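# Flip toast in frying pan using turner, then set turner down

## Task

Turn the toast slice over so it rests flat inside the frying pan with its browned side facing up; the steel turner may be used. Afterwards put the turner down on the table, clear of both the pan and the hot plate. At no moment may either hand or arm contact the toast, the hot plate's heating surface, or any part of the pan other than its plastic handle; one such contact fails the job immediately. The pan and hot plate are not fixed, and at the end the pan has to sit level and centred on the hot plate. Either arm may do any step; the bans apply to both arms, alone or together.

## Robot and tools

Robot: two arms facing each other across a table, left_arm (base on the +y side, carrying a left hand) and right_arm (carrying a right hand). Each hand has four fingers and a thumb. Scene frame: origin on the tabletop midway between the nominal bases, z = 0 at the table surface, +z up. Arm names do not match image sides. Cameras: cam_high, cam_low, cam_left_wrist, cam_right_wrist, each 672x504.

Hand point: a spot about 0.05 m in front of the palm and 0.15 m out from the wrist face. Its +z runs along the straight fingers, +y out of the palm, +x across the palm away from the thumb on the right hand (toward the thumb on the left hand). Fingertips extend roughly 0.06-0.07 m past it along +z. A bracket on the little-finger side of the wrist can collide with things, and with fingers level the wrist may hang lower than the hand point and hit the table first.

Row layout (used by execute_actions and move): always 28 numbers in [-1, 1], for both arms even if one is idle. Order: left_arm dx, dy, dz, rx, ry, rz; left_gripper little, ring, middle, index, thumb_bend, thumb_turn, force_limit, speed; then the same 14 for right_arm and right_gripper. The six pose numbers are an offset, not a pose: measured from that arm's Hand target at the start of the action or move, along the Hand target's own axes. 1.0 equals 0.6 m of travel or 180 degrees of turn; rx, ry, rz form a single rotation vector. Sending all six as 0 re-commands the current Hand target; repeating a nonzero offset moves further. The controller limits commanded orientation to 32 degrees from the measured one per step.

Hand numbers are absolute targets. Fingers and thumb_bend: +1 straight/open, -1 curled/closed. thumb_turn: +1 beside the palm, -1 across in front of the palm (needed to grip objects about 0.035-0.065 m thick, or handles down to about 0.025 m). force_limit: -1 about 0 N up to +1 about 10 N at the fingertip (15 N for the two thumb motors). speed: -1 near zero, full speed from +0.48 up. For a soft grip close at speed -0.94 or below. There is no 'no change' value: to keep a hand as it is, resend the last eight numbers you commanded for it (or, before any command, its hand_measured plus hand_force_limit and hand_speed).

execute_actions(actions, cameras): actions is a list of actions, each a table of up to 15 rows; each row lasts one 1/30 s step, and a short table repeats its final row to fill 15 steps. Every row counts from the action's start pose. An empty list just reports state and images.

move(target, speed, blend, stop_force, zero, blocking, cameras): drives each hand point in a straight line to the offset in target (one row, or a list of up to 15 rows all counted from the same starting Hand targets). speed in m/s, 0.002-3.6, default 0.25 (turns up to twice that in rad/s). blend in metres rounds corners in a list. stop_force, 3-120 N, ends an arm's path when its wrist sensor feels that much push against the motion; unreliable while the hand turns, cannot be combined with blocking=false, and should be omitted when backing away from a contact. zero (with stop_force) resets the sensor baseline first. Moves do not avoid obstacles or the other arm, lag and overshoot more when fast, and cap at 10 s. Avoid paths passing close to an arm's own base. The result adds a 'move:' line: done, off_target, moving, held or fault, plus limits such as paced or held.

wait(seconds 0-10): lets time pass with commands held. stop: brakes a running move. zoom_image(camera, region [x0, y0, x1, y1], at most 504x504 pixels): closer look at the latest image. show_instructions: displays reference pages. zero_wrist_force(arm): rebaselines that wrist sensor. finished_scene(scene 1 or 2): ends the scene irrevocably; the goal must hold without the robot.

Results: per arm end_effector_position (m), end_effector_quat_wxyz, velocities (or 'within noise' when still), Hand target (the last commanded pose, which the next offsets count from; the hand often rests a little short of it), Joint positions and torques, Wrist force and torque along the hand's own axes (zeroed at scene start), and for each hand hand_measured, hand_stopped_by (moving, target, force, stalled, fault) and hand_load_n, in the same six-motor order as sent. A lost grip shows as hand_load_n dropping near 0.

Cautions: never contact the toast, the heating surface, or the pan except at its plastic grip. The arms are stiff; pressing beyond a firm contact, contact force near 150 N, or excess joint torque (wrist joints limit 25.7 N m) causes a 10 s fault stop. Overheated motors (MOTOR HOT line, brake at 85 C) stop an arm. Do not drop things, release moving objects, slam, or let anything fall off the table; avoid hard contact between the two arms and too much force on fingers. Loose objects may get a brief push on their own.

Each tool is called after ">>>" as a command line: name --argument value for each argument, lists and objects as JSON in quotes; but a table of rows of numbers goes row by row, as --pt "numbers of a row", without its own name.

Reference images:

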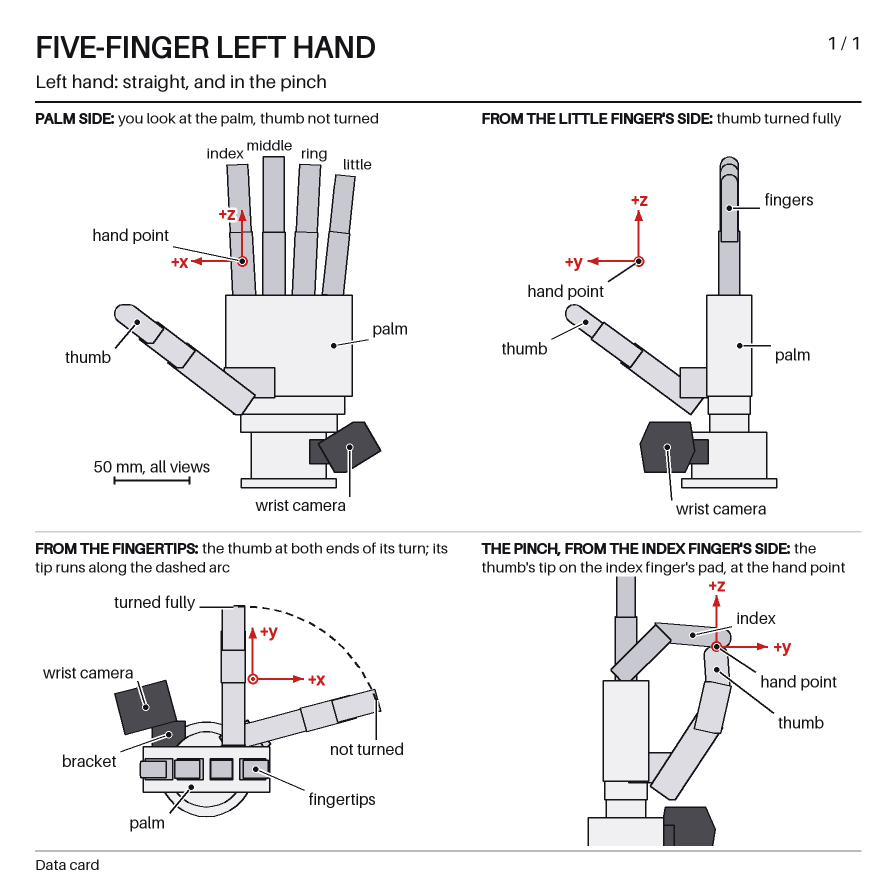

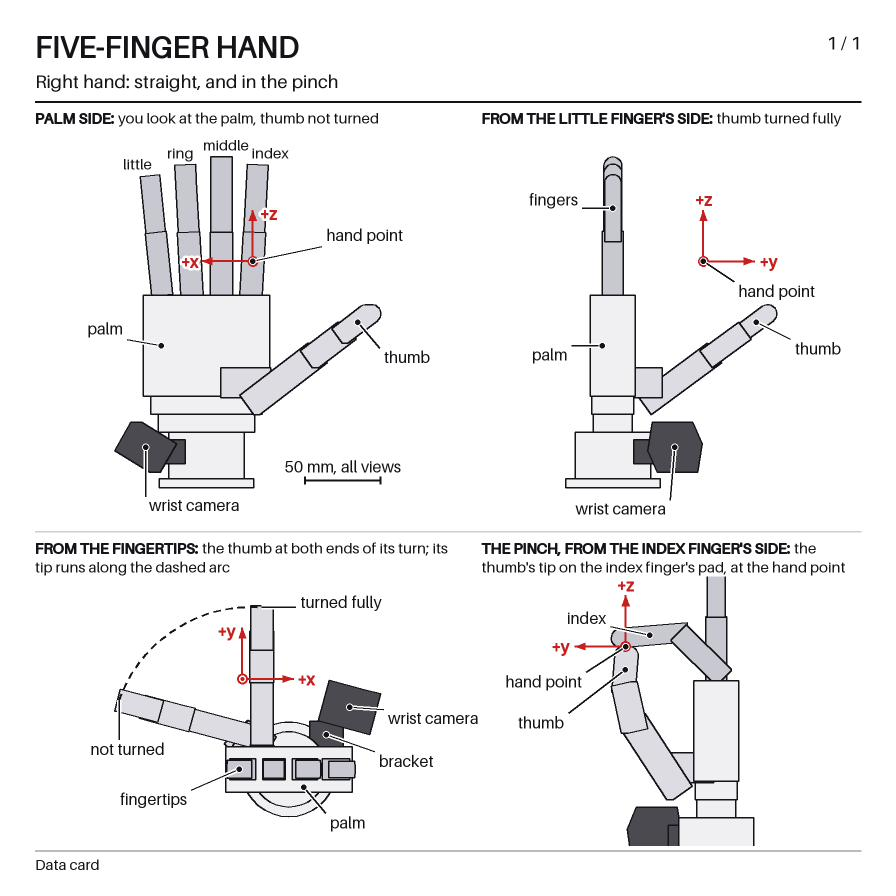

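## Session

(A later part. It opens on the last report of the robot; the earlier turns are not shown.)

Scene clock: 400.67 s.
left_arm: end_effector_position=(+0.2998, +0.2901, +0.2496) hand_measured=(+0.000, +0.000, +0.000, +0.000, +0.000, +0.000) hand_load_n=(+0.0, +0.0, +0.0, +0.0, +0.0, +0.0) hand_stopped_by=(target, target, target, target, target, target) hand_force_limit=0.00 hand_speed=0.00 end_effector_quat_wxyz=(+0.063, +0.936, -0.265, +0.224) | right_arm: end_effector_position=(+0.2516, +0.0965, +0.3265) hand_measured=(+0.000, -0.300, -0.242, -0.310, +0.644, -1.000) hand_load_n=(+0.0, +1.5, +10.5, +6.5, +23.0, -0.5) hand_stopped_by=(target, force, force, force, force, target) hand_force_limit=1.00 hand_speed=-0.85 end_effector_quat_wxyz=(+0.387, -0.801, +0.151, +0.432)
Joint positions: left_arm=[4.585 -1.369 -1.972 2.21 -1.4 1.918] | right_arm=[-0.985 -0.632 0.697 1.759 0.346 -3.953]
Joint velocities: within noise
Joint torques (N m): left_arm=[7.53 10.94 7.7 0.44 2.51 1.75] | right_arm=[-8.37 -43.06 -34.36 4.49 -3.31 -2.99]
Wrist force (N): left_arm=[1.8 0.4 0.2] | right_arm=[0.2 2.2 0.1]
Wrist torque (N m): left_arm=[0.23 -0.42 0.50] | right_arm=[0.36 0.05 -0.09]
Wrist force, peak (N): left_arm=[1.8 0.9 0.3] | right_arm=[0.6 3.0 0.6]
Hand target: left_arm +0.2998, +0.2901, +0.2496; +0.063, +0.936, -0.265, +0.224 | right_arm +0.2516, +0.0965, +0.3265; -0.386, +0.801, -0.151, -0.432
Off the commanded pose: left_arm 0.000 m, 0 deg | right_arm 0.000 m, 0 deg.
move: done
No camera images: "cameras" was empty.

>>> execute_actions --actions '[[[0,0,0,0,0,0,1,1,1,1,1,1,0,-0.8,0,0,0,0,0,0,0,-0.7,-0.75,-0.75,0.15,-1,1,-0.85]]]' --cameras '["cam_left_wrist","cam_low"]'

>>> zoom_image --camera "cam_left_wrist" --region '[220, 190, 360, 290]'

>>> zoom_image --camera "cam_low" --region '[320, 170, 450, 260]'

Scene clock: 411.27 s.
left_arm: end_effector_position=(+0.2998, +0.2901, +0.2496) hand_measured=(+1.000, +1.000, +1.000, +1.000, +0.972, +1.000) hand_load_n=(+0.0, +0.0, +0.0, +0.0, +0.0, +0.0) hand_stopped_by=(target, target, target, target, moving, target) hand_force_limit=0.00 hand_speed=-0.80 end_effector_quat_wxyz=(+0.063, +0.936, -0.265, +0.224) | right_arm: end_effector_position=(+0.2516, +0.0965, +0.3265) hand_measured=(+0.000, -0.300, -0.242, -0.310, +0.644, -1.000) hand_load_n=(+0.0, +1.5, +10.5, +6.5, +23.0, -0.5) hand_stopped_by=(target, force, force, force, force, target) hand_force_limit=1.00 hand_speed=-0.85 end_effector_quat_wxyz=(+0.386, -0.801, +0.151, +0.432)
Joint positions: left_arm=[4.585 -1.369 -1.972 2.21 -1.4 1.918] | right_arm=[-0.985 -0.632 0.697 1.759 0.346 -3.954]
Joint velocities: within noise
Joint torques (N m): left_arm=[6.41 9.25 8.43 0.68 2.55 0.64] | right_arm=[6.73 -43.89 -32.11 4.27 -1.03 -2.81]
Wrist force (N): left_arm=[1.6 0.4 0.1] | right_arm=[0.2 2.1 0.1]
Wrist torque (N m): left_arm=[0.22 -0.40 0.49] | right_arm=[0.34 0.04 -0.08]
Wrist force, peak (N): left_arm=[1.8 0.8 0.3] | right_arm=[0.2 2.6 0.1]
Hand target: left_arm +0.2998, +0.2901, +0.2496; +0.063, +0.936, -0.265, +0.224 | right_arm +0.2516, +0.0965, +0.3265; -0.386, +0.801, -0.151, -0.432
Off the commanded pose: left_arm 0.000 m, 0 deg | right_arm 0.000 m, 0 deg.
not at rest: the robot was still moving 3 seconds after this call's last action.
Step readings (end_effector_position of left_arm | right_arm):
0: (+0.2998, +0.2901, +0.2496) | (+0.2516, +0.0965, +0.3265)
1: (+0.2998, +0.2901, +0.2496) | (+0.2516, +0.0965, +0.3265)
2: (+0.2998, +0.2901, +0.2496) | (+0.2516, +0.0965, +0.3265)
4: (+0.2998, +0.2901, +0.2496) | (+0.2516, +0.0965, +0.3265)
8: (+0.2998, +0.2901, +0.2496) | (+0.2516, +0.0965, +0.3265)
15: (+0.2998, +0.2901, +0.2496) | (+0.2516, +0.0965, +0.3265)
Images, in order (width x height): cam_low 672x504, cam_left_wrist 672x504.

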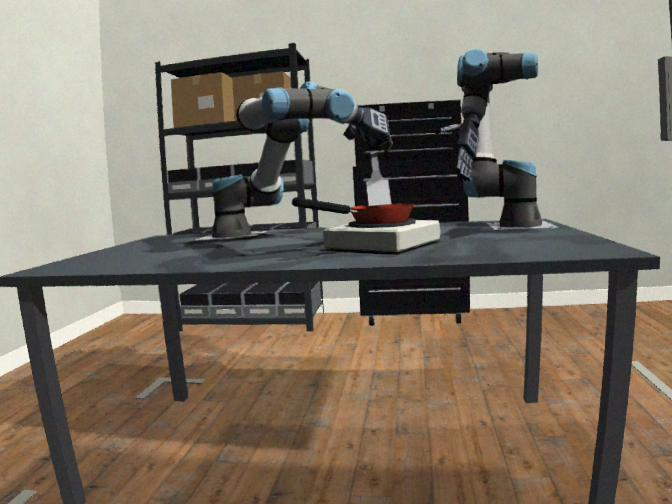

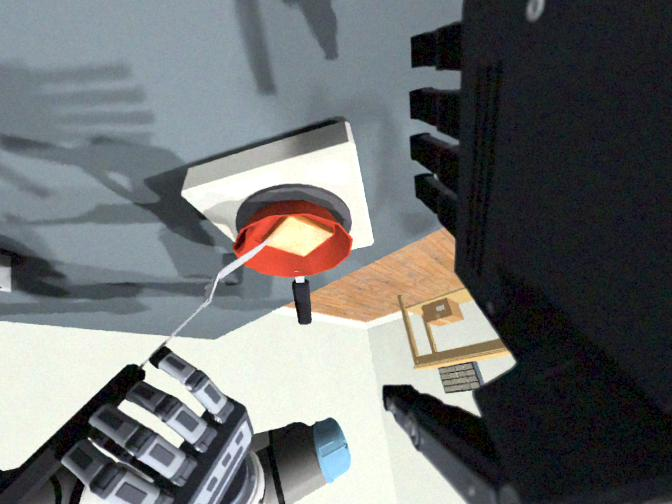

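Scaled by 3.600.

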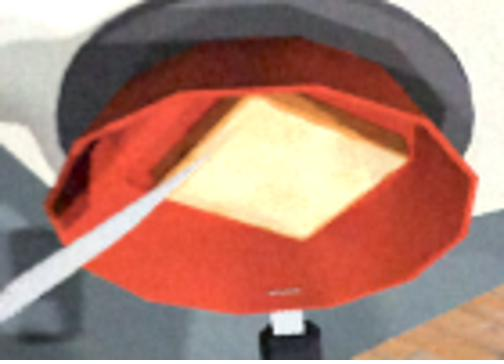

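Scaled by 3.877.

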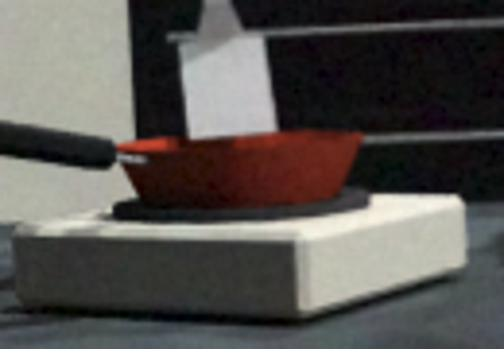

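>>> move --target '[0,0,0,0,0,0,1,1,1,1,1,1,0,-0.8,0.0580,0.0349,0.0236,0,0,0,0,-0.7,-0.75,-0.75,0.15,-1,1,-0.85]' --speed 0.02 --stop_force 3 --cameras '["cam_left_wrist"]'

>>> zoom_image --camera "cam_left_wrist" --region '[220, 190, 360, 290]'

Scene clock: 428.07 s.
left_arm: end_effector_position=(+0.2998, +0.2901, +0.2496) hand_measured=(+1.000, +1.000, +1.000, +1.000, +1.000, +1.000) hand_load_n=(+0.0, +0.0, +0.0, +0.0, +0.0, +0.0) hand_stopped_by=(target, target, target, target, target, target) hand_force_limit=0.00 hand_speed=-0.80 end_effector_quat_wxyz=(+0.063, +0.936, -0.265, +0.224) | right_arm: end_effector_position=(+0.2516, +0.0966, +0.2845) hand_measured=(+0.000, -0.300, -0.242, -0.310, +0.644, -1.000) hand_load_n=(+0.0, -1.0, +10.0, +10.5, +22.0, +0.5) hand_stopped_by=(target, force, force, force, force, target) hand_force_limit=1.00 hand_speed=-0.85 end_effector_quat_wxyz=(+0.386, -0.801, +0.151, +0.432)
Joint positions: left_arm=[4.585 -1.369 -1.972 2.21 -1.4 1.918] | right_arm=[-0.985 -0.615 0.773 1.666 0.346 -3.953]
Joint velocities: within noise
Joint torques (N m): left_arm=[5.94 9.32 8.45 0.91 2.61 -0.78] | right_arm=[8.21 -68.42 -33.4 4.42 -2.18 1.02]
Wrist force (N): left_arm=[1.8 0.6 0.2] | right_arm=[-0.4 1.4 -0.5]
Wrist torque (N m): left_arm=[0.24 -0.42 0.49] | right_arm=[0.30 0.19 -0.27]
Wrist force, peak (N): left_arm=[1.9 0.7 0.2] | right_arm=[-3.0 1.3 -0.1]
Hand target: left_arm +0.2998, +0.2901, +0.2496; +0.063, +0.936, -0.265, +0.224 | right_arm +0.2516, +0.0966, +0.2845; -0.386, +0.801, -0.151, -0.432 (not the last commanded pose)
Off the commanded pose: left_arm 0.000 m, 0 deg | right_arm 0.001 m, 0 deg.
move: contact (right_arm)
Images, in order (width x height): cam_left_wrist 672x504.

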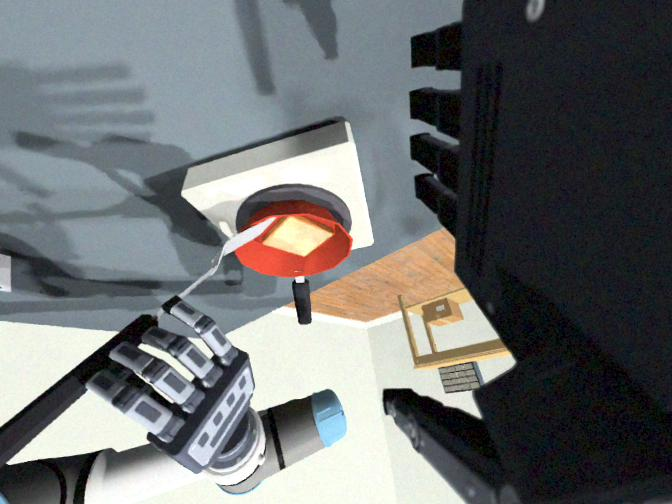

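Scaled by 3.600.

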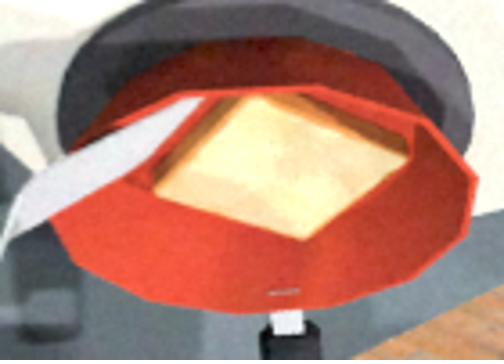

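>>> move --target '[0,0,0,0,0,0,1,1,1,1,1,1,0,-0.8,0.0147,-0.0168,-0.0113,0,0,0,0,-0.7,-0.75,-0.75,0.15,-1,1,-0.85]' --speed 0.03 --cameras '["cam_left_wrist"]'

>>> zoom_image --camera "cam_left_wrist" --region '[220, 190, 360, 290]'

Scene clock: 432.17 s.
left_arm: end_effector_position=(+0.2998, +0.2901, +0.2496) hand_measured=(+1.000, +1.000, +1.000, +1.000, +1.000, +1.000) hand_load_n=(+0.0, +0.0, +0.0, +0.0, +0.0, +0.0) hand_stopped_by=(target, target, target, target, target, target) hand_force_limit=0.00 hand_speed=-0.80 end_effector_quat_wxyz=(+0.063, +0.936, -0.265, +0.224) | right_arm: end_effector_position=(+0.2664, +0.0989, +0.2845) hand_measured=(+0.000, -0.300, -0.242, -0.310, +0.644, -1.000) hand_load_n=(+0.0, +0.0, +8.5, +10.0, +22.0, +2.5) hand_stopped_by=(target, force, force, force, force, target) hand_force_limit=1.00 hand_speed=-0.85 end_effector_quat_wxyz=(+0.386, -0.801, +0.151, +0.432)
Joint positions: left_arm=[4.585 -1.369 -1.972 2.21 -1.4 1.918] | right_arm=[-0.994 -0.573 0.698 1.723 0.348 -3.979]
Joint velocities: within noise
Joint torques (N m): left_arm=[5.66 9.7 8.91 0.86 2.12 -1.59] | right_arm=[-11.47 -44.12 -31.3 3.68 0.87 -2.76]
Wrist force (N): left_arm=[1.4 0.5 0.2] | right_arm=[-2.3 2.2 -0.1]
Wrist torque (N m): left_arm=[0.24 -0.36 0.48] | right_arm=[0.39 0.20 -0.06]
Wrist force, peak (N): left_arm=[2.0 0.5 0.0] | right_arm=[-3.0 1.8 0.3]
Hand target: left_arm +0.2998, +0.2901, +0.2496; +0.063, +0.936, -0.265, +0.224 | right_arm +0.2664, +0.0989, +0.2845; -0.386, +0.801, -0.151, -0.432
Off the commanded pose: left_arm 0.000 m, 0 deg | right_arm 0.000 m, 0 deg.
move: done
Images, in order (width x height): cam_left_wrist 672x504.

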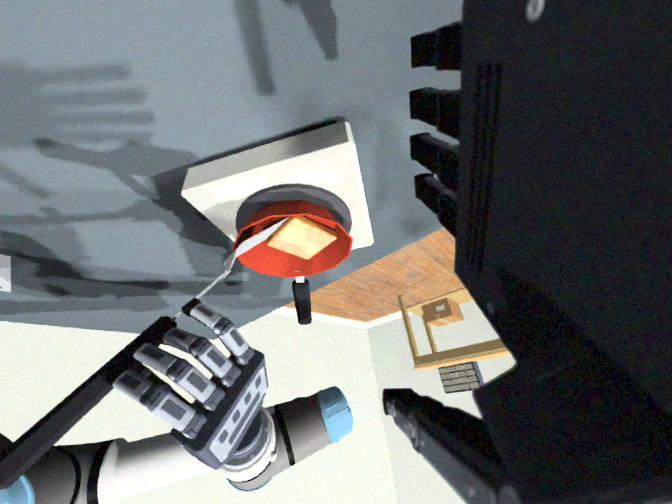

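Scaled by 3.600.

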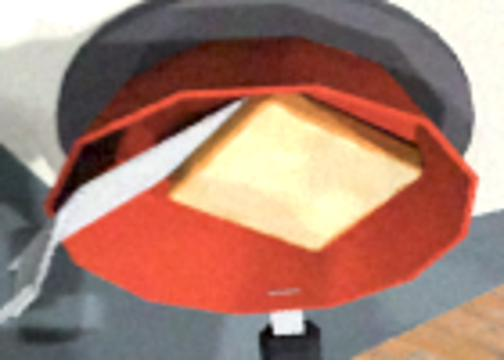

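>>> move --target '[0,0,0,0,0,0,1,1,1,1,1,1,0,-0.8,-0.0118,0.0134,0.0090,0,0,0,0,-0.7,-0.75,-0.75,0.15,-1,1,-0.85]' --speed 0.03 --cameras '[]'

>>> execute_actions --actions '[[[0,0,0,0,0,0,1,1,1,1,1,1,0,-0.8,0.0421,-0.0466,-0.0312,0,0,0,0,-0.7,-0.75,-0.75,0.15,-1,1,-0.85],[0,0,0,0,0,0,1,1,1,1,1,1,0,-0.8,0.0421,-0.0466,-0.0312,0,0,0,0,-0.7,-0.75,-0.75,0.15,-1,1,-0.85],[0,0,0,0,0,0,1,1,1,1,1,1,0,-0.8,0.0421,-0.0466,-0.0312,0,0,0,0,-0.7,-0.75,-0.75,0.15,-1,1,-0.85],[0,0,0,0,0,0,1,1,1,1,1,1,0,-0.8,0.0421,-0.0466,-0.0312,0,0,0,0,-0.7,-0.75,-0.75,0.15,-1,1,-0.85],[0,0,0,0,0,0,1,1,1,1,1,1,0,-0.8,0.0222,-0.0236,-0.0159,0,0,0,0,-0.7,-0.75,-0.75,0.15,-1,1,-0.85]]]' --cameras '["cam_left_wrist","cam_low"]'

>>> zoom_image --camera "cam_left_wrist" --region '[220, 190, 360, 290]'

>>> zoom_image --camera "cam_low" --region '[320, 170, 450, 260]'

Scene clock: 449.63 s.
left_arm: end_effector_position=(+0.2998, +0.2901, +0.2496) hand_measured=(+1.000, +1.000, +1.000, +1.000, +1.000, +1.000) hand_load_n=(+0.0, +0.0, +0.0, +0.0, -0.5, +0.0) hand_stopped_by=(target, target, target, target, target, target) hand_force_limit=0.00 hand_speed=-0.80 end_effector_quat_wxyz=(+0.063, +0.936, -0.265, +0.224) | right_arm: end_effector_position=(+0.2546, +0.0971, +0.2846) hand_measured=(+0.000, -0.300, -0.242, -0.310, +0.644, -1.000) hand_load_n=(+0.0, +1.0, +9.0, +9.5, +22.5, +0.5) hand_stopped_by=(target, force, force, force, force, target) hand_force_limit=1.00 hand_speed=-0.85 end_effector_quat_wxyz=(+0.386, -0.801, +0.151, +0.432)
Joint positions: left_arm=[4.585 -1.369 -1.972 2.21 -1.4 1.918] | right_arm=[-0.987 -0.607 0.758 1.678 0.346 -3.959]
Joint velocities: within noise
Joint torques (N m): left_arm=[6.23 9.85 8.62 0.98 2.2 -2.09] | right_arm=[8.99 -68.95 -3.92 1.02 -3.2 2.59]
Wrist force (N): left_arm=[1.5 0.6 0.3] | right_arm=[-0.2 2.0 -0.2]
Wrist torque (N m): left_arm=[0.24 -0.38 0.48] | right_arm=[0.35 0.13 -0.17]
Wrist force, peak (N): left_arm=[2.0 0.6 0.2] | right_arm=[-2.4 2.1 0.0]
Hand target: left_arm +0.2998, +0.2901, +0.2496; +0.063, +0.936, -0.265, +0.224 | right_arm +0.2546, +0.0970, +0.2846; -0.386, +0.801, -0.151, -0.432
Off the commanded pose: left_arm 0.000 m, 0 deg | right_arm 0.000 m, 0 deg.
move: done
No camera images: "cameras" was empty.

Scene clock: 450.33 s.
left_arm: end_effector_position=(+0.2998, +0.2901, +0.2496) hand_measured=(+1.000, +1.000, +1.000, +1.000, +1.000, +1.000) hand_load_n=(+0.0, +0.0, +0.0, +0.0, +0.0, +0.0) hand_stopped_by=(target, target, target, target, target, target) hand_force_limit=0.00 hand_speed=-0.80 end_effector_quat_wxyz=(+0.063, +0.936, -0.265, +0.224) | right_arm: end_effector_position=(+0.2760, +0.1004, +0.2838) hand_measured=(+0.000, -0.300, -0.242, -0.310, +0.644, -1.000) hand_load_n=(+0.0, +2.0, +8.0, +8.5, +23.0, +1.5) hand_stopped_by=(target, force, force, force, force, target) hand_force_limit=1.00 hand_speed=-0.85 end_effector_quat_wxyz=(+0.386, -0.801, +0.151, +0.432)
Joint positions: left_arm=[4.585 -1.369 -1.972 2.21 -1.4 1.918] | right_arm=[-1 -0.543 0.646 1.761 0.35 -3.995]
Joint velocities: within noise
Joint torques (N m): left_arm=[6.19 10.76 8.53 1.11 2.29 -2.44] | right_arm=[8.41 -45.23 -34.53 4.33 0.49 -2.69]
Wrist force (N): left_arm=[1.5 0.5 -0.1] | right_arm=[0.1 2.2 -0.3]
Wrist torque (N m): left_arm=[0.25 -0.38 0.48] | right_arm=[0.37 0.11 -0.08]
Wrist force, peak (N): left_arm=[1.9 0.3 0.4] | right_arm=[-7.9 2.4 0.9]
Hand target: left_arm +0.2998, +0.2901, +0.2496; +0.063, +0.936, -0.265, +0.224 | right_arm +0.2759, +0.1004, +0.2838; -0.386, +0.801, -0.151, -0.432
Off the commanded pose: left_arm 0.000 m, 0 deg | right_arm 0.000 m, 0 deg.
Step readings (end_effector_position of left_arm | right_arm):
0: (+0.2998, +0.2901, +0.2496) | (+0.2546, +0.0971, +0.2846)
1: (+0.2998, +0.2901, +0.2496) | (+0.2546, +0.0971, +0.2846)
2: (+0.2998, +0.2901, +0.2496) | (+0.2561, +0.0967, +0.2841)
4: (+0.2998, +0.2901, +0.2496) | (+0.2699, +0.0962, +0.2814)
8: (+0.2998, +0.2901, +0.2496) | (+0.2795, +0.0987, +0.2835)
15: (+0.2998, +0.2901, +0.2496) | (+0.2762, +0.1003, +0.2838)
Images, in order (width x height): cam_low 672x504, cam_left_wrist 672x504.

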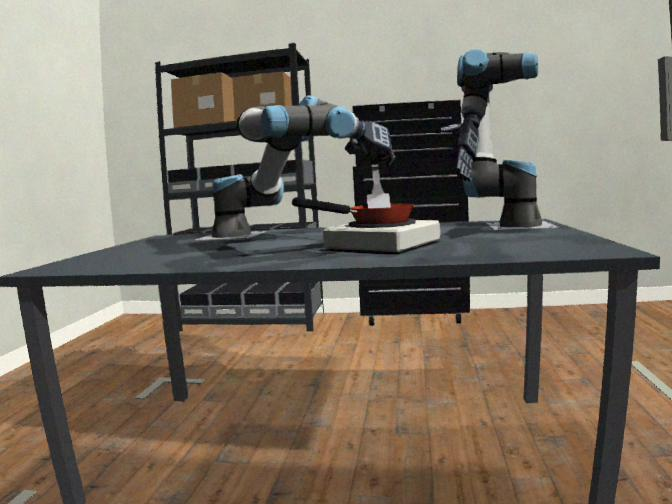

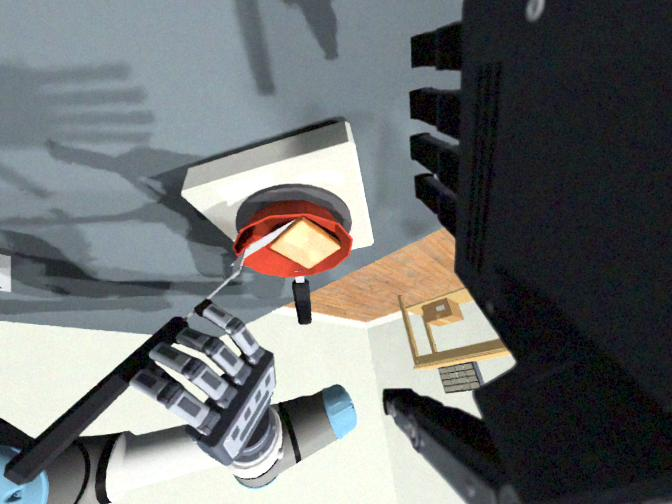

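Scaled by 3.600.

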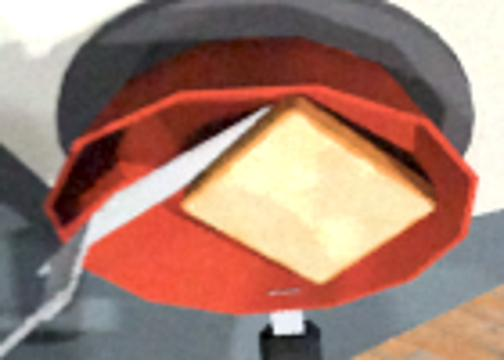

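Scaled by 3.877.

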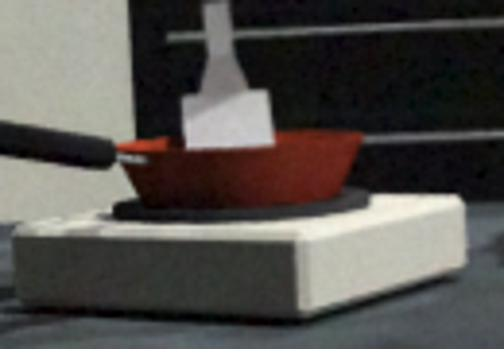

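>>> move --target '[0,0,0,0,0,0,1,1,1,1,1,1,0,-0.8,-0.0079,-0.0099,-0.0067,0,0,0,0,-0.7,-0.75,-0.75,0.15,-1,1,-0.85]' --speed 0.03 --cameras '["cam_left_wrist","cam_low"]'

>>> zoom_image --camera "cam_left_wrist" --region '[220, 190, 360, 290]'

>>> zoom_image --camera "cam_low" --region '[320, 170, 450, 260]'

Scene clock: 466.13 s.
left_arm: end_effector_position=(+0.2998, +0.2901, +0.2496) hand_measured=(+1.000, +1.000, +1.000, +1.000, +1.000, +1.000) hand_load_n=(+0.0, +0.0, +0.0, +0.0, +0.0, +0.0) hand_stopped_by=(target, target, target, target, target, target) hand_force_limit=0.00 hand_speed=-0.80 end_effector_quat_wxyz=(+0.063, +0.936, -0.265, +0.224) | right_arm: end_effector_position=(+0.2789, +0.1008, +0.2918) hand_measured=(+0.000, -0.300, -0.242, -0.310, +0.644, -1.000) hand_load_n=(+0.0, +2.5, +10.0, +6.0, +23.0, +0.0) hand_stopped_by=(target, force, force, force, force, target) hand_force_limit=1.00 hand_speed=-0.85 end_effector_quat_wxyz=(+0.386, -0.801, +0.151, +0.432)
Joint positions: left_arm=[4.585 -1.369 -1.972 2.21 -1.4 1.918] | right_arm=[-1.002 -0.536 0.613 1.791 0.35 -4]
Joint velocities: within noise
Joint torques (N m): left_arm=[7 10.25 7.62 0.94 2.02 -2.12] | right_arm=[-11.35 -45.95 -35.06 4.11 0.58 -2.94]
Wrist force (N): left_arm=[1.3 0.7 0.1] | right_arm=[0.2 2.7 0.2]
Wrist torque (N m): left_arm=[0.27 -0.35 0.46] | right_arm=[0.40 0.02 0.00]
Wrist force, peak (N): left_arm=[2.0 0.7 0.2] | right_arm=[0.6 2.8 0.3]
Hand target: left_arm +0.2998, +0.2901, +0.2496; +0.063, +0.936, -0.265, +0.224 | right_arm +0.2789, +0.1009, +0.2919; -0.386, +0.801, -0.151, -0.432
Off the commanded pose: left_arm 0.000 m, 0 deg | right_arm 0.000 m, 0 deg.
move: done
Images, in order (width x height): cam_low 672x504, cam_left_wrist 672x504.

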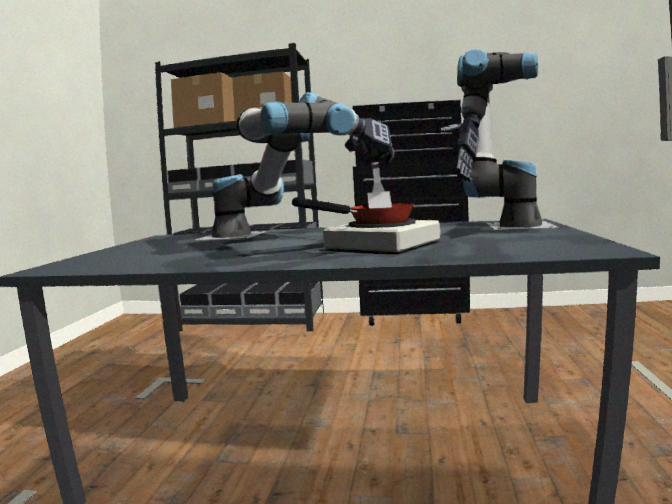

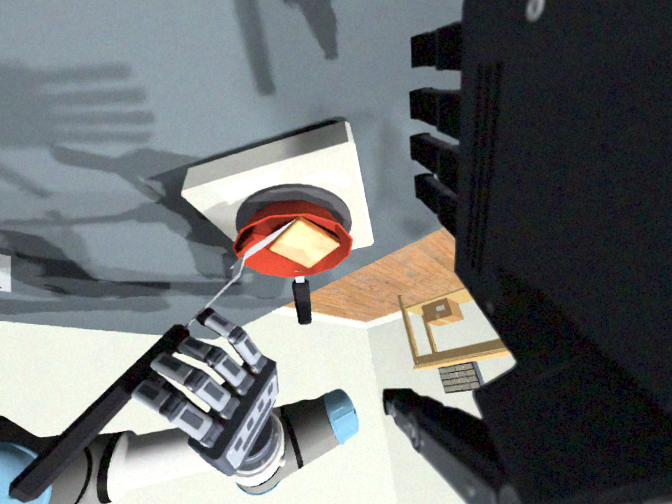

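Scaled by 3.600.

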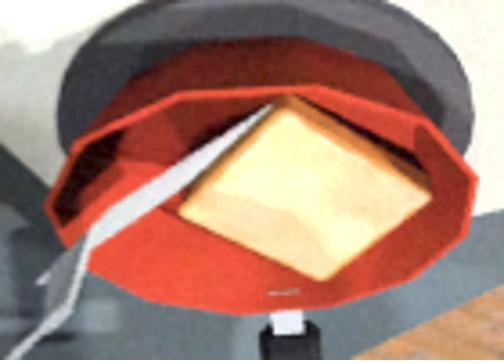

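Scaled by 3.877.

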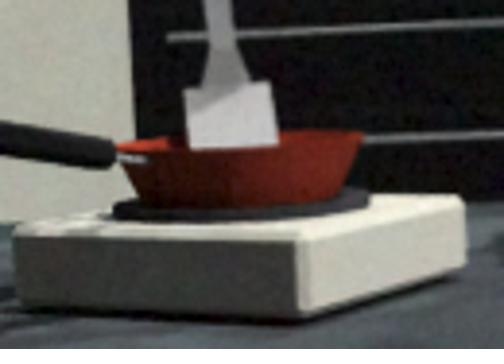

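>>> move --pt "0 0 0 0 0 0 1 1 1 1 1 1 0 -0.8 -0.0674 -0.0406 -0.0274 0 0 0 0 -0.7 -0.75 -0.75 0.15 -1 1 -0.85" --pt "0 0 0 0 0 0 1 1 1 1 1 1 0 -0.8 -0.0400 -0.1479 -0.0997 0 -0.0559 0.0829 0 -0.7 -0.75 -0.75 0.15 -1 1 -0.85" --speed 0.12 --cameras '["cam_left_wrist","cam_low","cam_high"]'

>>> zoom_image --camera "cam_left_wrist" --region '[220, 190, 360, 290]'

Scene clock: 506.60 s.
left_arm: end_effector_position=(+0.2998, +0.2901, +0.2496) hand_measured=(+1.000, +1.000, +1.000, +1.000, +1.000, +1.000) hand_load_n=(+0.0, +0.0, +0.0, +0.0, +0.0, +0.0) hand_stopped_by=(target, target, target, target, target, target) hand_force_limit=0.00 hand_speed=-0.80 end_effector_quat_wxyz=(+0.063, +0.936, -0.265, +0.224) | right_arm: end_effector_position=(+0.3503, +0.1118, +0.3742) hand_measured=(+0.000, -0.300, -0.242, -0.310, +0.644, -1.000) hand_load_n=(+0.0, +1.0, +10.0, +7.0, +23.0, -0.5) hand_stopped_by=(target, force, force, force, force, target) hand_force_limit=1.00 hand_speed=-0.85 end_effector_quat_wxyz=(+0.340, -0.733, +0.219, +0.547)
Joint positions: left_arm=[4.585 -1.369 -1.972 2.21 -1.4 1.918] | right_arm=[-1.049 -0.241 0.086 2.636 0.281 -4.336]
Joint velocities: within noise
Joint torques (N m): left_arm=[6.29 10.8 8.16 0.92 2.08 -2.39] | right_arm=[8.98 -51.14 -34.19 3.77 0.94 2.45]
Wrist force (N): left_arm=[1.5 0.4 0.1] | right_arm=[0.4 2.2 -0.3]
Wrist torque (N m): left_arm=[0.23 -0.38 0.49] | right_arm=[0.38 0.09 -0.13]
Wrist force, peak (N): left_arm=[1.9 0.7 0.1] | right_arm=[1.3 3.2 0.6]
Hand target: left_arm +0.2998, +0.2901, +0.2496; +0.063, +0.936, -0.265, +0.224 | right_arm +0.3505, +0.1120, +0.3742; -0.339, +0.734, -0.219, -0.547
Off the commanded pose: left_arm 0.000 m, 0 deg | right_arm 0.000 m, 0 deg.
move: done
Images, in order (width x height): cam_high 672x504, cam_low 672x504, cam_left_wrist 672x504.

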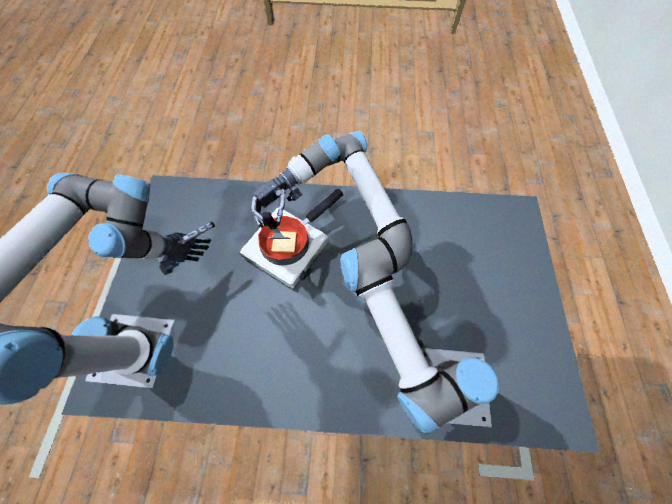

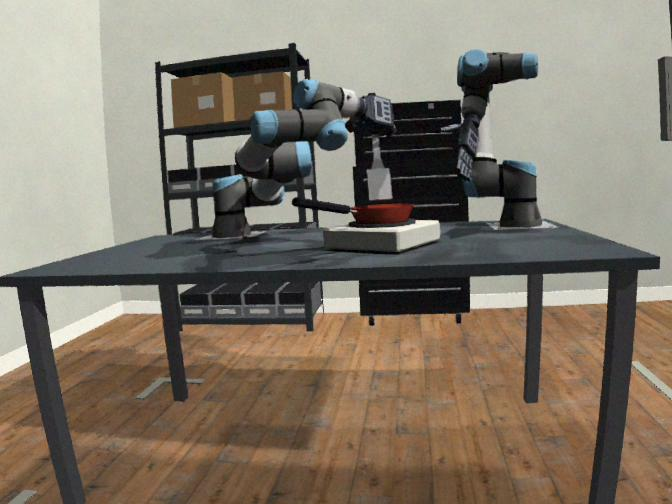

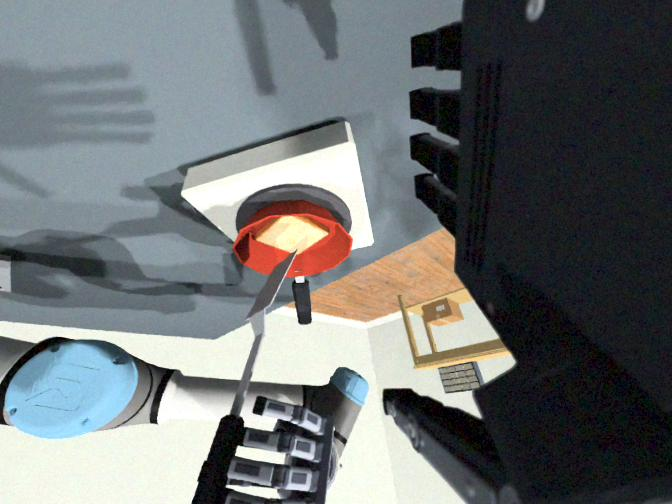

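Scaled by 3.600.

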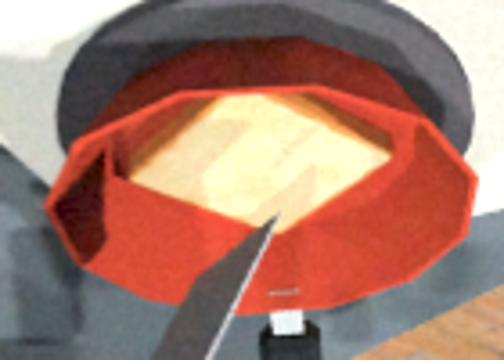

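>>> zoom_image --camera "cam_high" --region '[235, 200, 335, 290]'

Scaled by 5.040.

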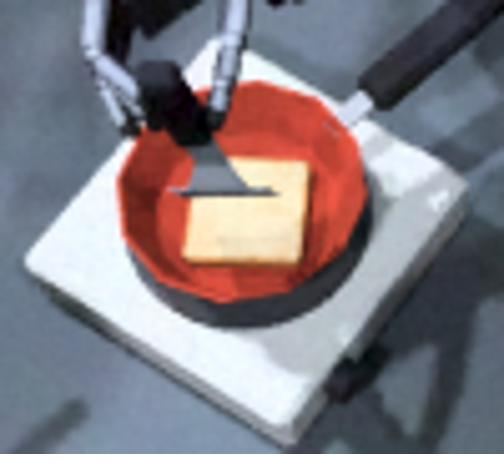

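>>> move --target '[0,0,0,0,0,0,1,1,1,1,1,1,0,-0.8,0.0878,0.0632,0.0226,0,0.0745,-0.1105,0,-0.7,-0.75,-0.75,0.15,-1,1,-0.85]' --speed 0.12 --cameras '["cam_left_wrist","cam_low","cam_high"]'

>>> zoom_image --camera "cam_left_wrist" --region '[220, 190, 360, 290]'

>>> zoom_image --camera "cam_high" --region '[235, 200, 335, 290]'

Scene clock: 537.73 s.
left_arm: end_effector_position=(+0.2998, +0.2901, +0.2496) hand_measured=(+1.000, +1.000, +1.000, +1.000, +1.000, +1.000) hand_load_n=(+0.0, +0.0, +0.0, +0.0, +0.0, +0.0) hand_stopped_by=(target, target, target, target, target, target) hand_force_limit=0.00 hand_speed=-0.80 end_effector_quat_wxyz=(+0.063, +0.936, -0.265, +0.224) | right_arm: end_effector_position=(+0.3308, +0.0982, +0.3118) hand_measured=(+0.000, -0.300, -0.242, -0.310, +0.644, -1.000) hand_load_n=(+0.0, +2.0, +10.0, +6.5, +22.5, +0.0) hand_stopped_by=(target, force, force, force, force, target) hand_force_limit=1.00 hand_speed=-0.85 end_effector_quat_wxyz=(+0.404, -0.816, +0.129, +0.391)
Joint positions: left_arm=[4.585 -1.369 -1.972 2.21 -1.4 1.918] | right_arm=[-1.041 -0.298 0.035 2.089 0.389 -4.061]
Joint velocities: within noise
Joint torques (N m): left_arm=[4.2 9.74 8.03 0.81 2.23 -2.37] | right_arm=[8.97 -73.52 -32.67 0.69 0.83 2.22]
Wrist force (N): left_arm=[1.8 0.5 0.3] | right_arm=[0.6 2.4 0.0]
Wrist torque (N m): left_arm=[0.22 -0.42 0.49] | right_arm=[0.37 -0.03 -0.02]
Wrist force, peak (N): left_arm=[1.9 0.8 0.3] | right_arm=[0.4 2.6 -0.2]
Hand target: left_arm +0.2998, +0.2901, +0.2496; +0.063, +0.936, -0.265, +0.224 | right_arm +0.3315, +0.0990, +0.3121; -0.400, +0.819, -0.127, -0.391
Off the commanded pose: left_arm 0.000 m, 0 deg | right_arm 0.001 m, 1 deg.
elbow stopped short (right arm): the move would have taken joint 3 (elbow) straighter than the controller allows.
move: done
Images, in order (width x height): cam_high 672x504, cam_low 672x504, cam_left_wrist 672x504.

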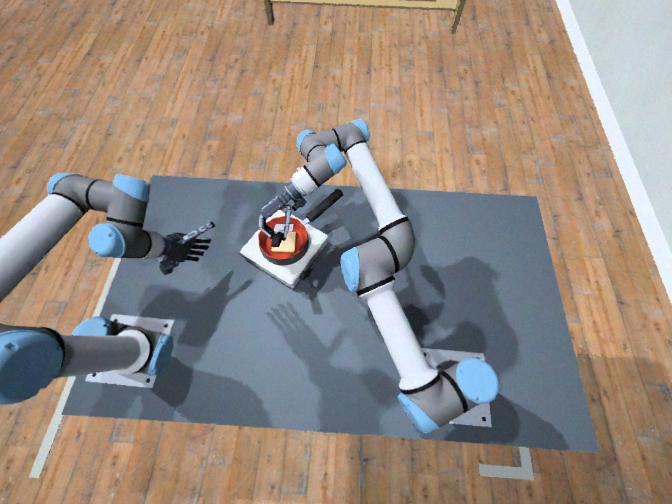

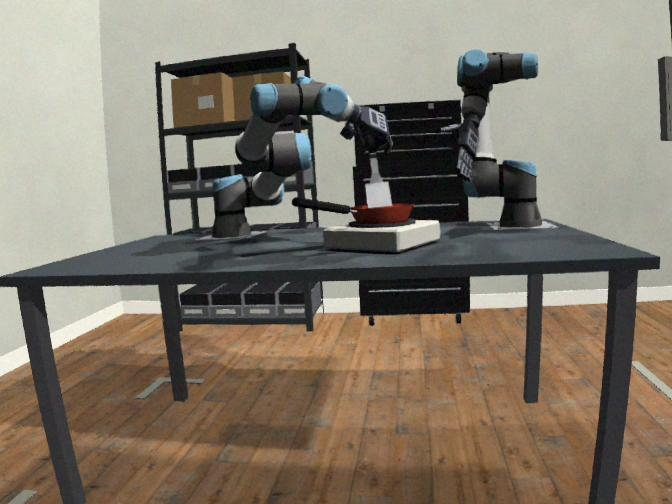

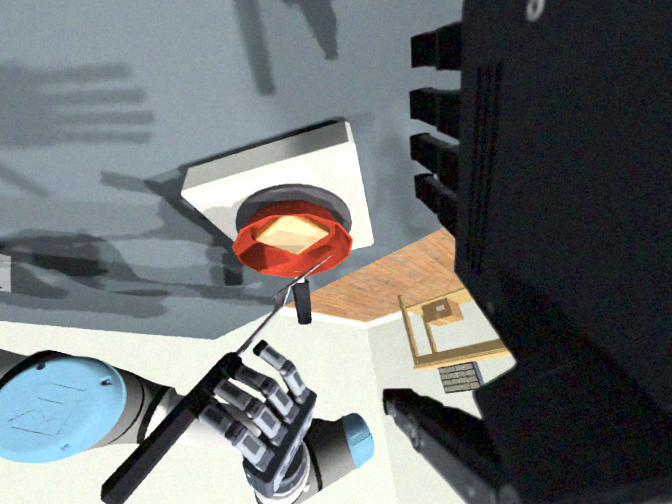

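Scaled by 3.600.

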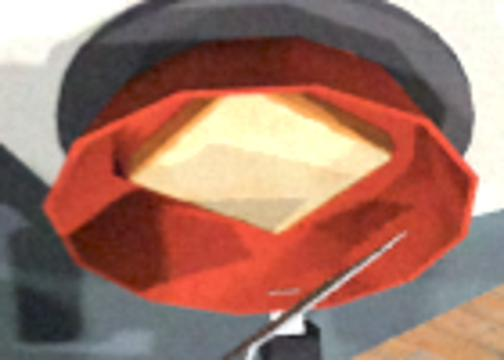

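Scaled by 5.040.

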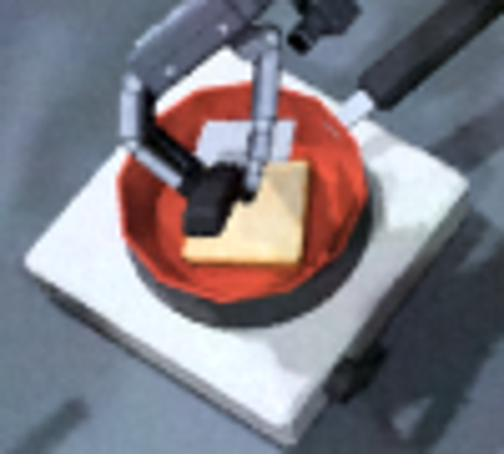

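>>> move --target '[0,0,0,0,0,0,1,1,1,1,1,1,0,-0.8,0.0286,0.0297,0.0200,0,0,0,0,-0.7,-0.75,-0.75,0.15,-1,1,-0.85]' --speed 0.05 --stop_force 5 --cameras '["cam_left_wrist","cam_low","cam_high"]'

>>> zoom_image --camera "cam_left_wrist" --region '[220, 190, 360, 290]'

>>> zoom_image --camera "cam_high" --region '[235, 200, 335, 290]'

Scene clock: 550.33 s.
left_arm: end_effector_position=(+0.2998, +0.2901, +0.2496) hand_measured=(+1.000, +1.000, +1.000, +1.000, +1.000, +1.000) hand_load_n=(+0.0, +0.0, +0.0, +0.0, +0.0, +0.0) hand_stopped_by=(target, target, target, target, target, target) hand_force_limit=0.00 hand_speed=-0.80 end_effector_quat_wxyz=(+0.063, +0.936, -0.265, +0.224) | right_arm: end_effector_position=(+0.3271, +0.0983, +0.2849) hand_measured=(+0.000, -0.300, -0.242, -0.310, +0.644, -1.000) hand_load_n=(+0.0, +2.0, +10.0, +6.5, +23.0, -0.5) hand_stopped_by=(target, force, force, force, force, target) hand_force_limit=1.00 hand_speed=-0.85 end_effector_quat_wxyz=(+0.400, -0.819, +0.127, +0.391)
Joint positions: left_arm=[4.585 -1.369 -1.972 2.21 -1.4 1.918] | right_arm=[-1.036 -0.384 0.277 1.934 0.396 -4.061]
Joint velocities: within noise
Joint torques (N m): left_arm=[5.26 10.12 7.12 0.74 2.04 -2.25] | right_arm=[-10.94 -73.88 -5.34 0.89 -3.19 2.41]
Wrist force (N): left_arm=[1.7 0.5 0.2] | right_arm=[0.8 1.9 0.2]
Wrist torque (N m): left_arm=[0.23 -0.41 0.49] | right_arm=[0.31 -0.04 -0.04]
Wrist force, peak (N): left_arm=[2.0 0.8 0.2] | right_arm=[1.0 2.6 0.0]
Hand target: left_arm +0.2998, +0.2901, +0.2496; +0.063, +0.936, -0.265, +0.224 | right_arm +0.3271, +0.0983, +0.2849; -0.400, +0.819, -0.127, -0.391
Off the commanded pose: left_arm 0.000 m, 0 deg | right_arm 0.000 m, 0 deg.
move: done
Images, in order (width x height): cam_high 672x504, cam_low 672x504, cam_left_wrist 672x504.

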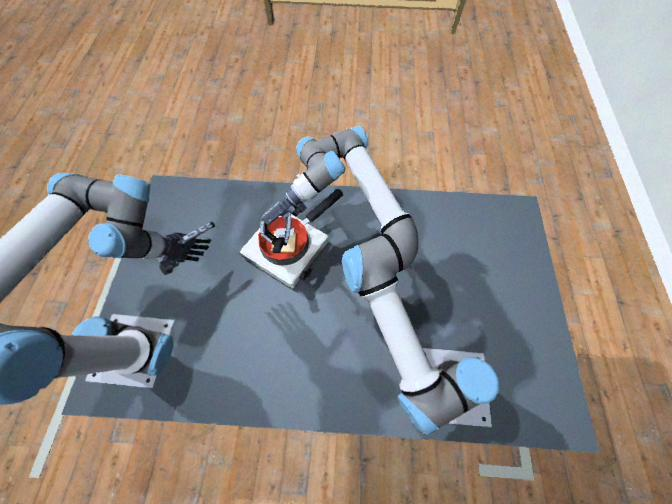

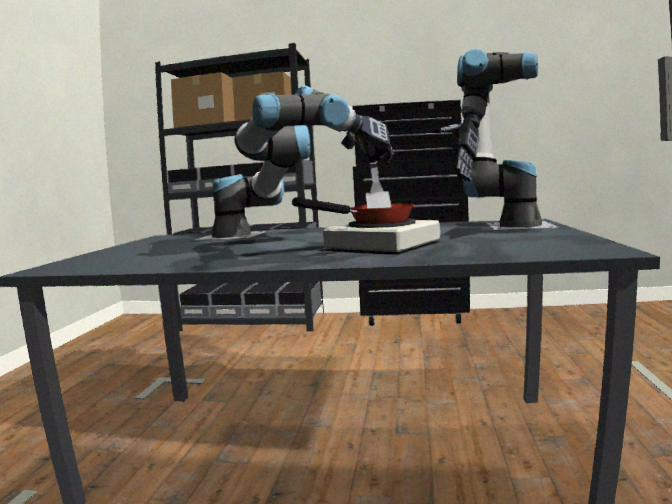

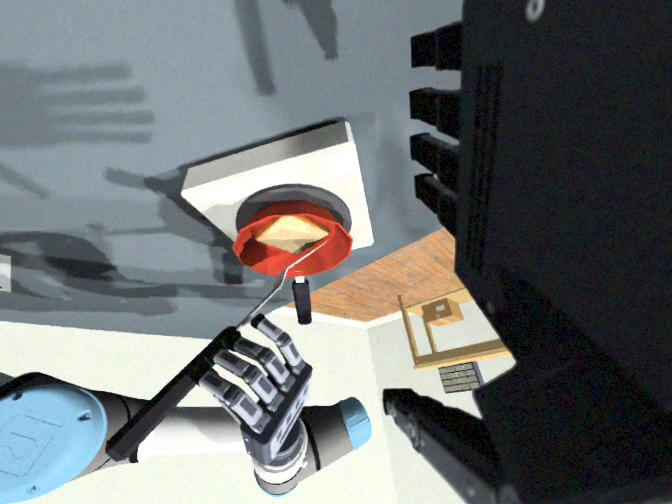

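Scaled by 3.600.

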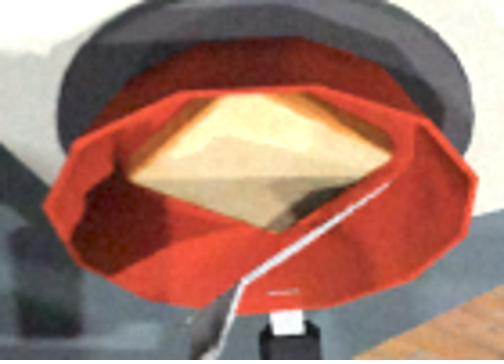

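Scaled by 5.040.

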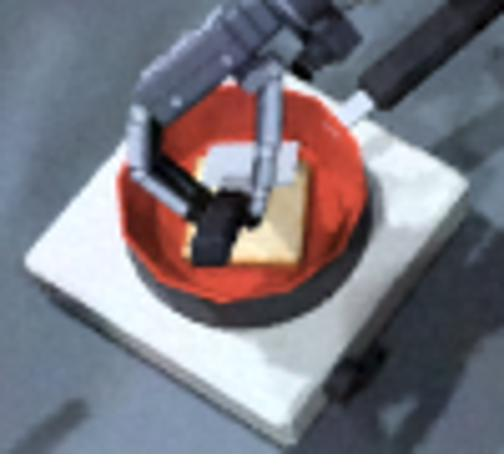

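>>> move --target '[0,0,0,0,0,0,1,1,1,1,1,1,0,-0.8,0.0189,0.0136,0.0092,0,0,0,0,-0.7,-0.75,-0.75,0.15,-1,1,-0.85]' --speed 0.015 --stop_force 3.5 --cameras '["cam_left_wrist","cam_high"]'

>>> zoom_image --camera "cam_left_wrist" --region '[220, 190, 360, 290]'

>>> zoom_image --camera "cam_high" --region '[235, 200, 335, 290]'

Scene clock: 557.90 s.
left_arm: end_effector_position=(+0.2998, +0.2901, +0.2496) hand_measured=(+1.000, +1.000, +1.000, +1.000, +1.000, +1.000) hand_load_n=(+0.0, +0.0, +0.0, +0.0, -0.5, +0.0) hand_stopped_by=(target, target, target, target, target, target) hand_force_limit=0.00 hand_speed=-0.80 end_effector_quat_wxyz=(+0.063, +0.936, -0.265, +0.224) | right_arm: end_effector_position=(+0.3273, +0.0984, +0.2699) hand_measured=(+0.000, -0.300, -0.242, -0.310, +0.644, -1.000) hand_load_n=(+0.0, +0.0, +9.5, +9.5, +22.5, +0.5) hand_stopped_by=(target, force, force, force, force, target) hand_force_limit=1.00 hand_speed=-0.85 end_effector_quat_wxyz=(+0.400, -0.819, +0.127, +0.391)
Joint positions: left_arm=[4.585 -1.369 -1.972 2.21 -1.4 1.918] | right_arm=[-1.036 -0.392 0.331 1.888 0.396 -4.061]
Joint velocities: within noise
Joint torques (N m): left_arm=[5.52 10.83 7.49 1.02 2.03 -2.1] | right_arm=[-11.32 -72.71 -4.9 0.87 -2.98 2.46]
Wrist force (N): left_arm=[1.8 0.7 0.4] | right_arm=[-1.2 1.5 -0.1]
Wrist torque (N m): left_arm=[0.24 -0.42 0.49] | right_arm=[0.33 0.13 -0.18]
Wrist force, peak (N): left_arm=[1.9 0.5 0.4] | right_arm=[0.7 2.4 0.2]
Hand target: left_arm +0.2998, +0.2901, +0.2496; +0.063, +0.936, -0.265, +0.224 | right_arm +0.3273, +0.0984, +0.2699; -0.400, +0.819, -0.127, -0.391
Off the commanded pose: left_arm 0.000 m, 0 deg | right_arm 0.000 m, 0 deg.
move: done
Images, in order (width x height): cam_high 672x504, cam_left_wrist 672x504.

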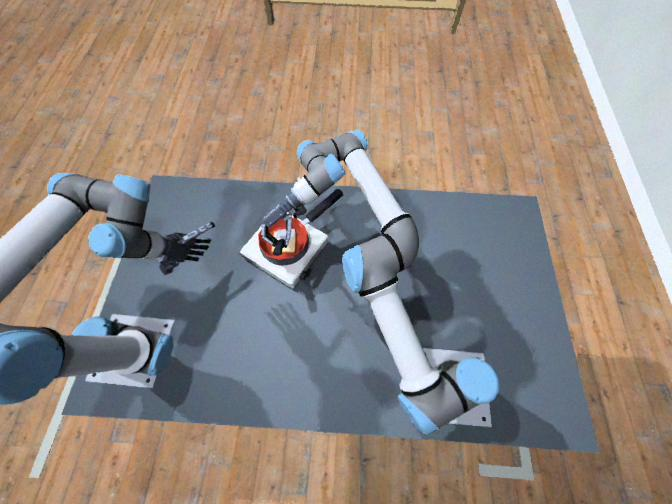

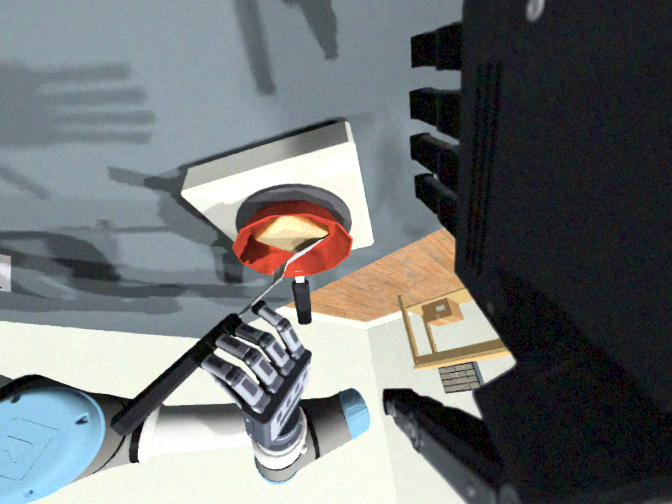

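Scaled by 3.600.

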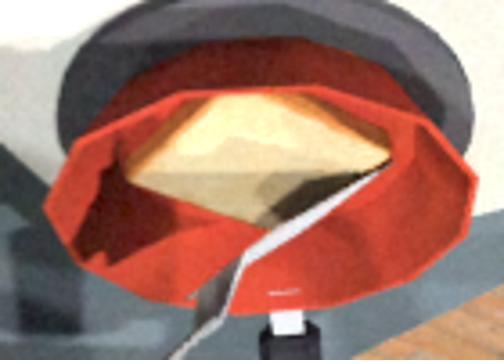

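Scaled by 5.040.

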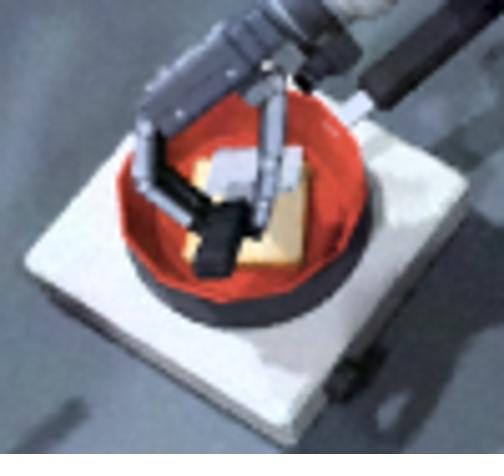

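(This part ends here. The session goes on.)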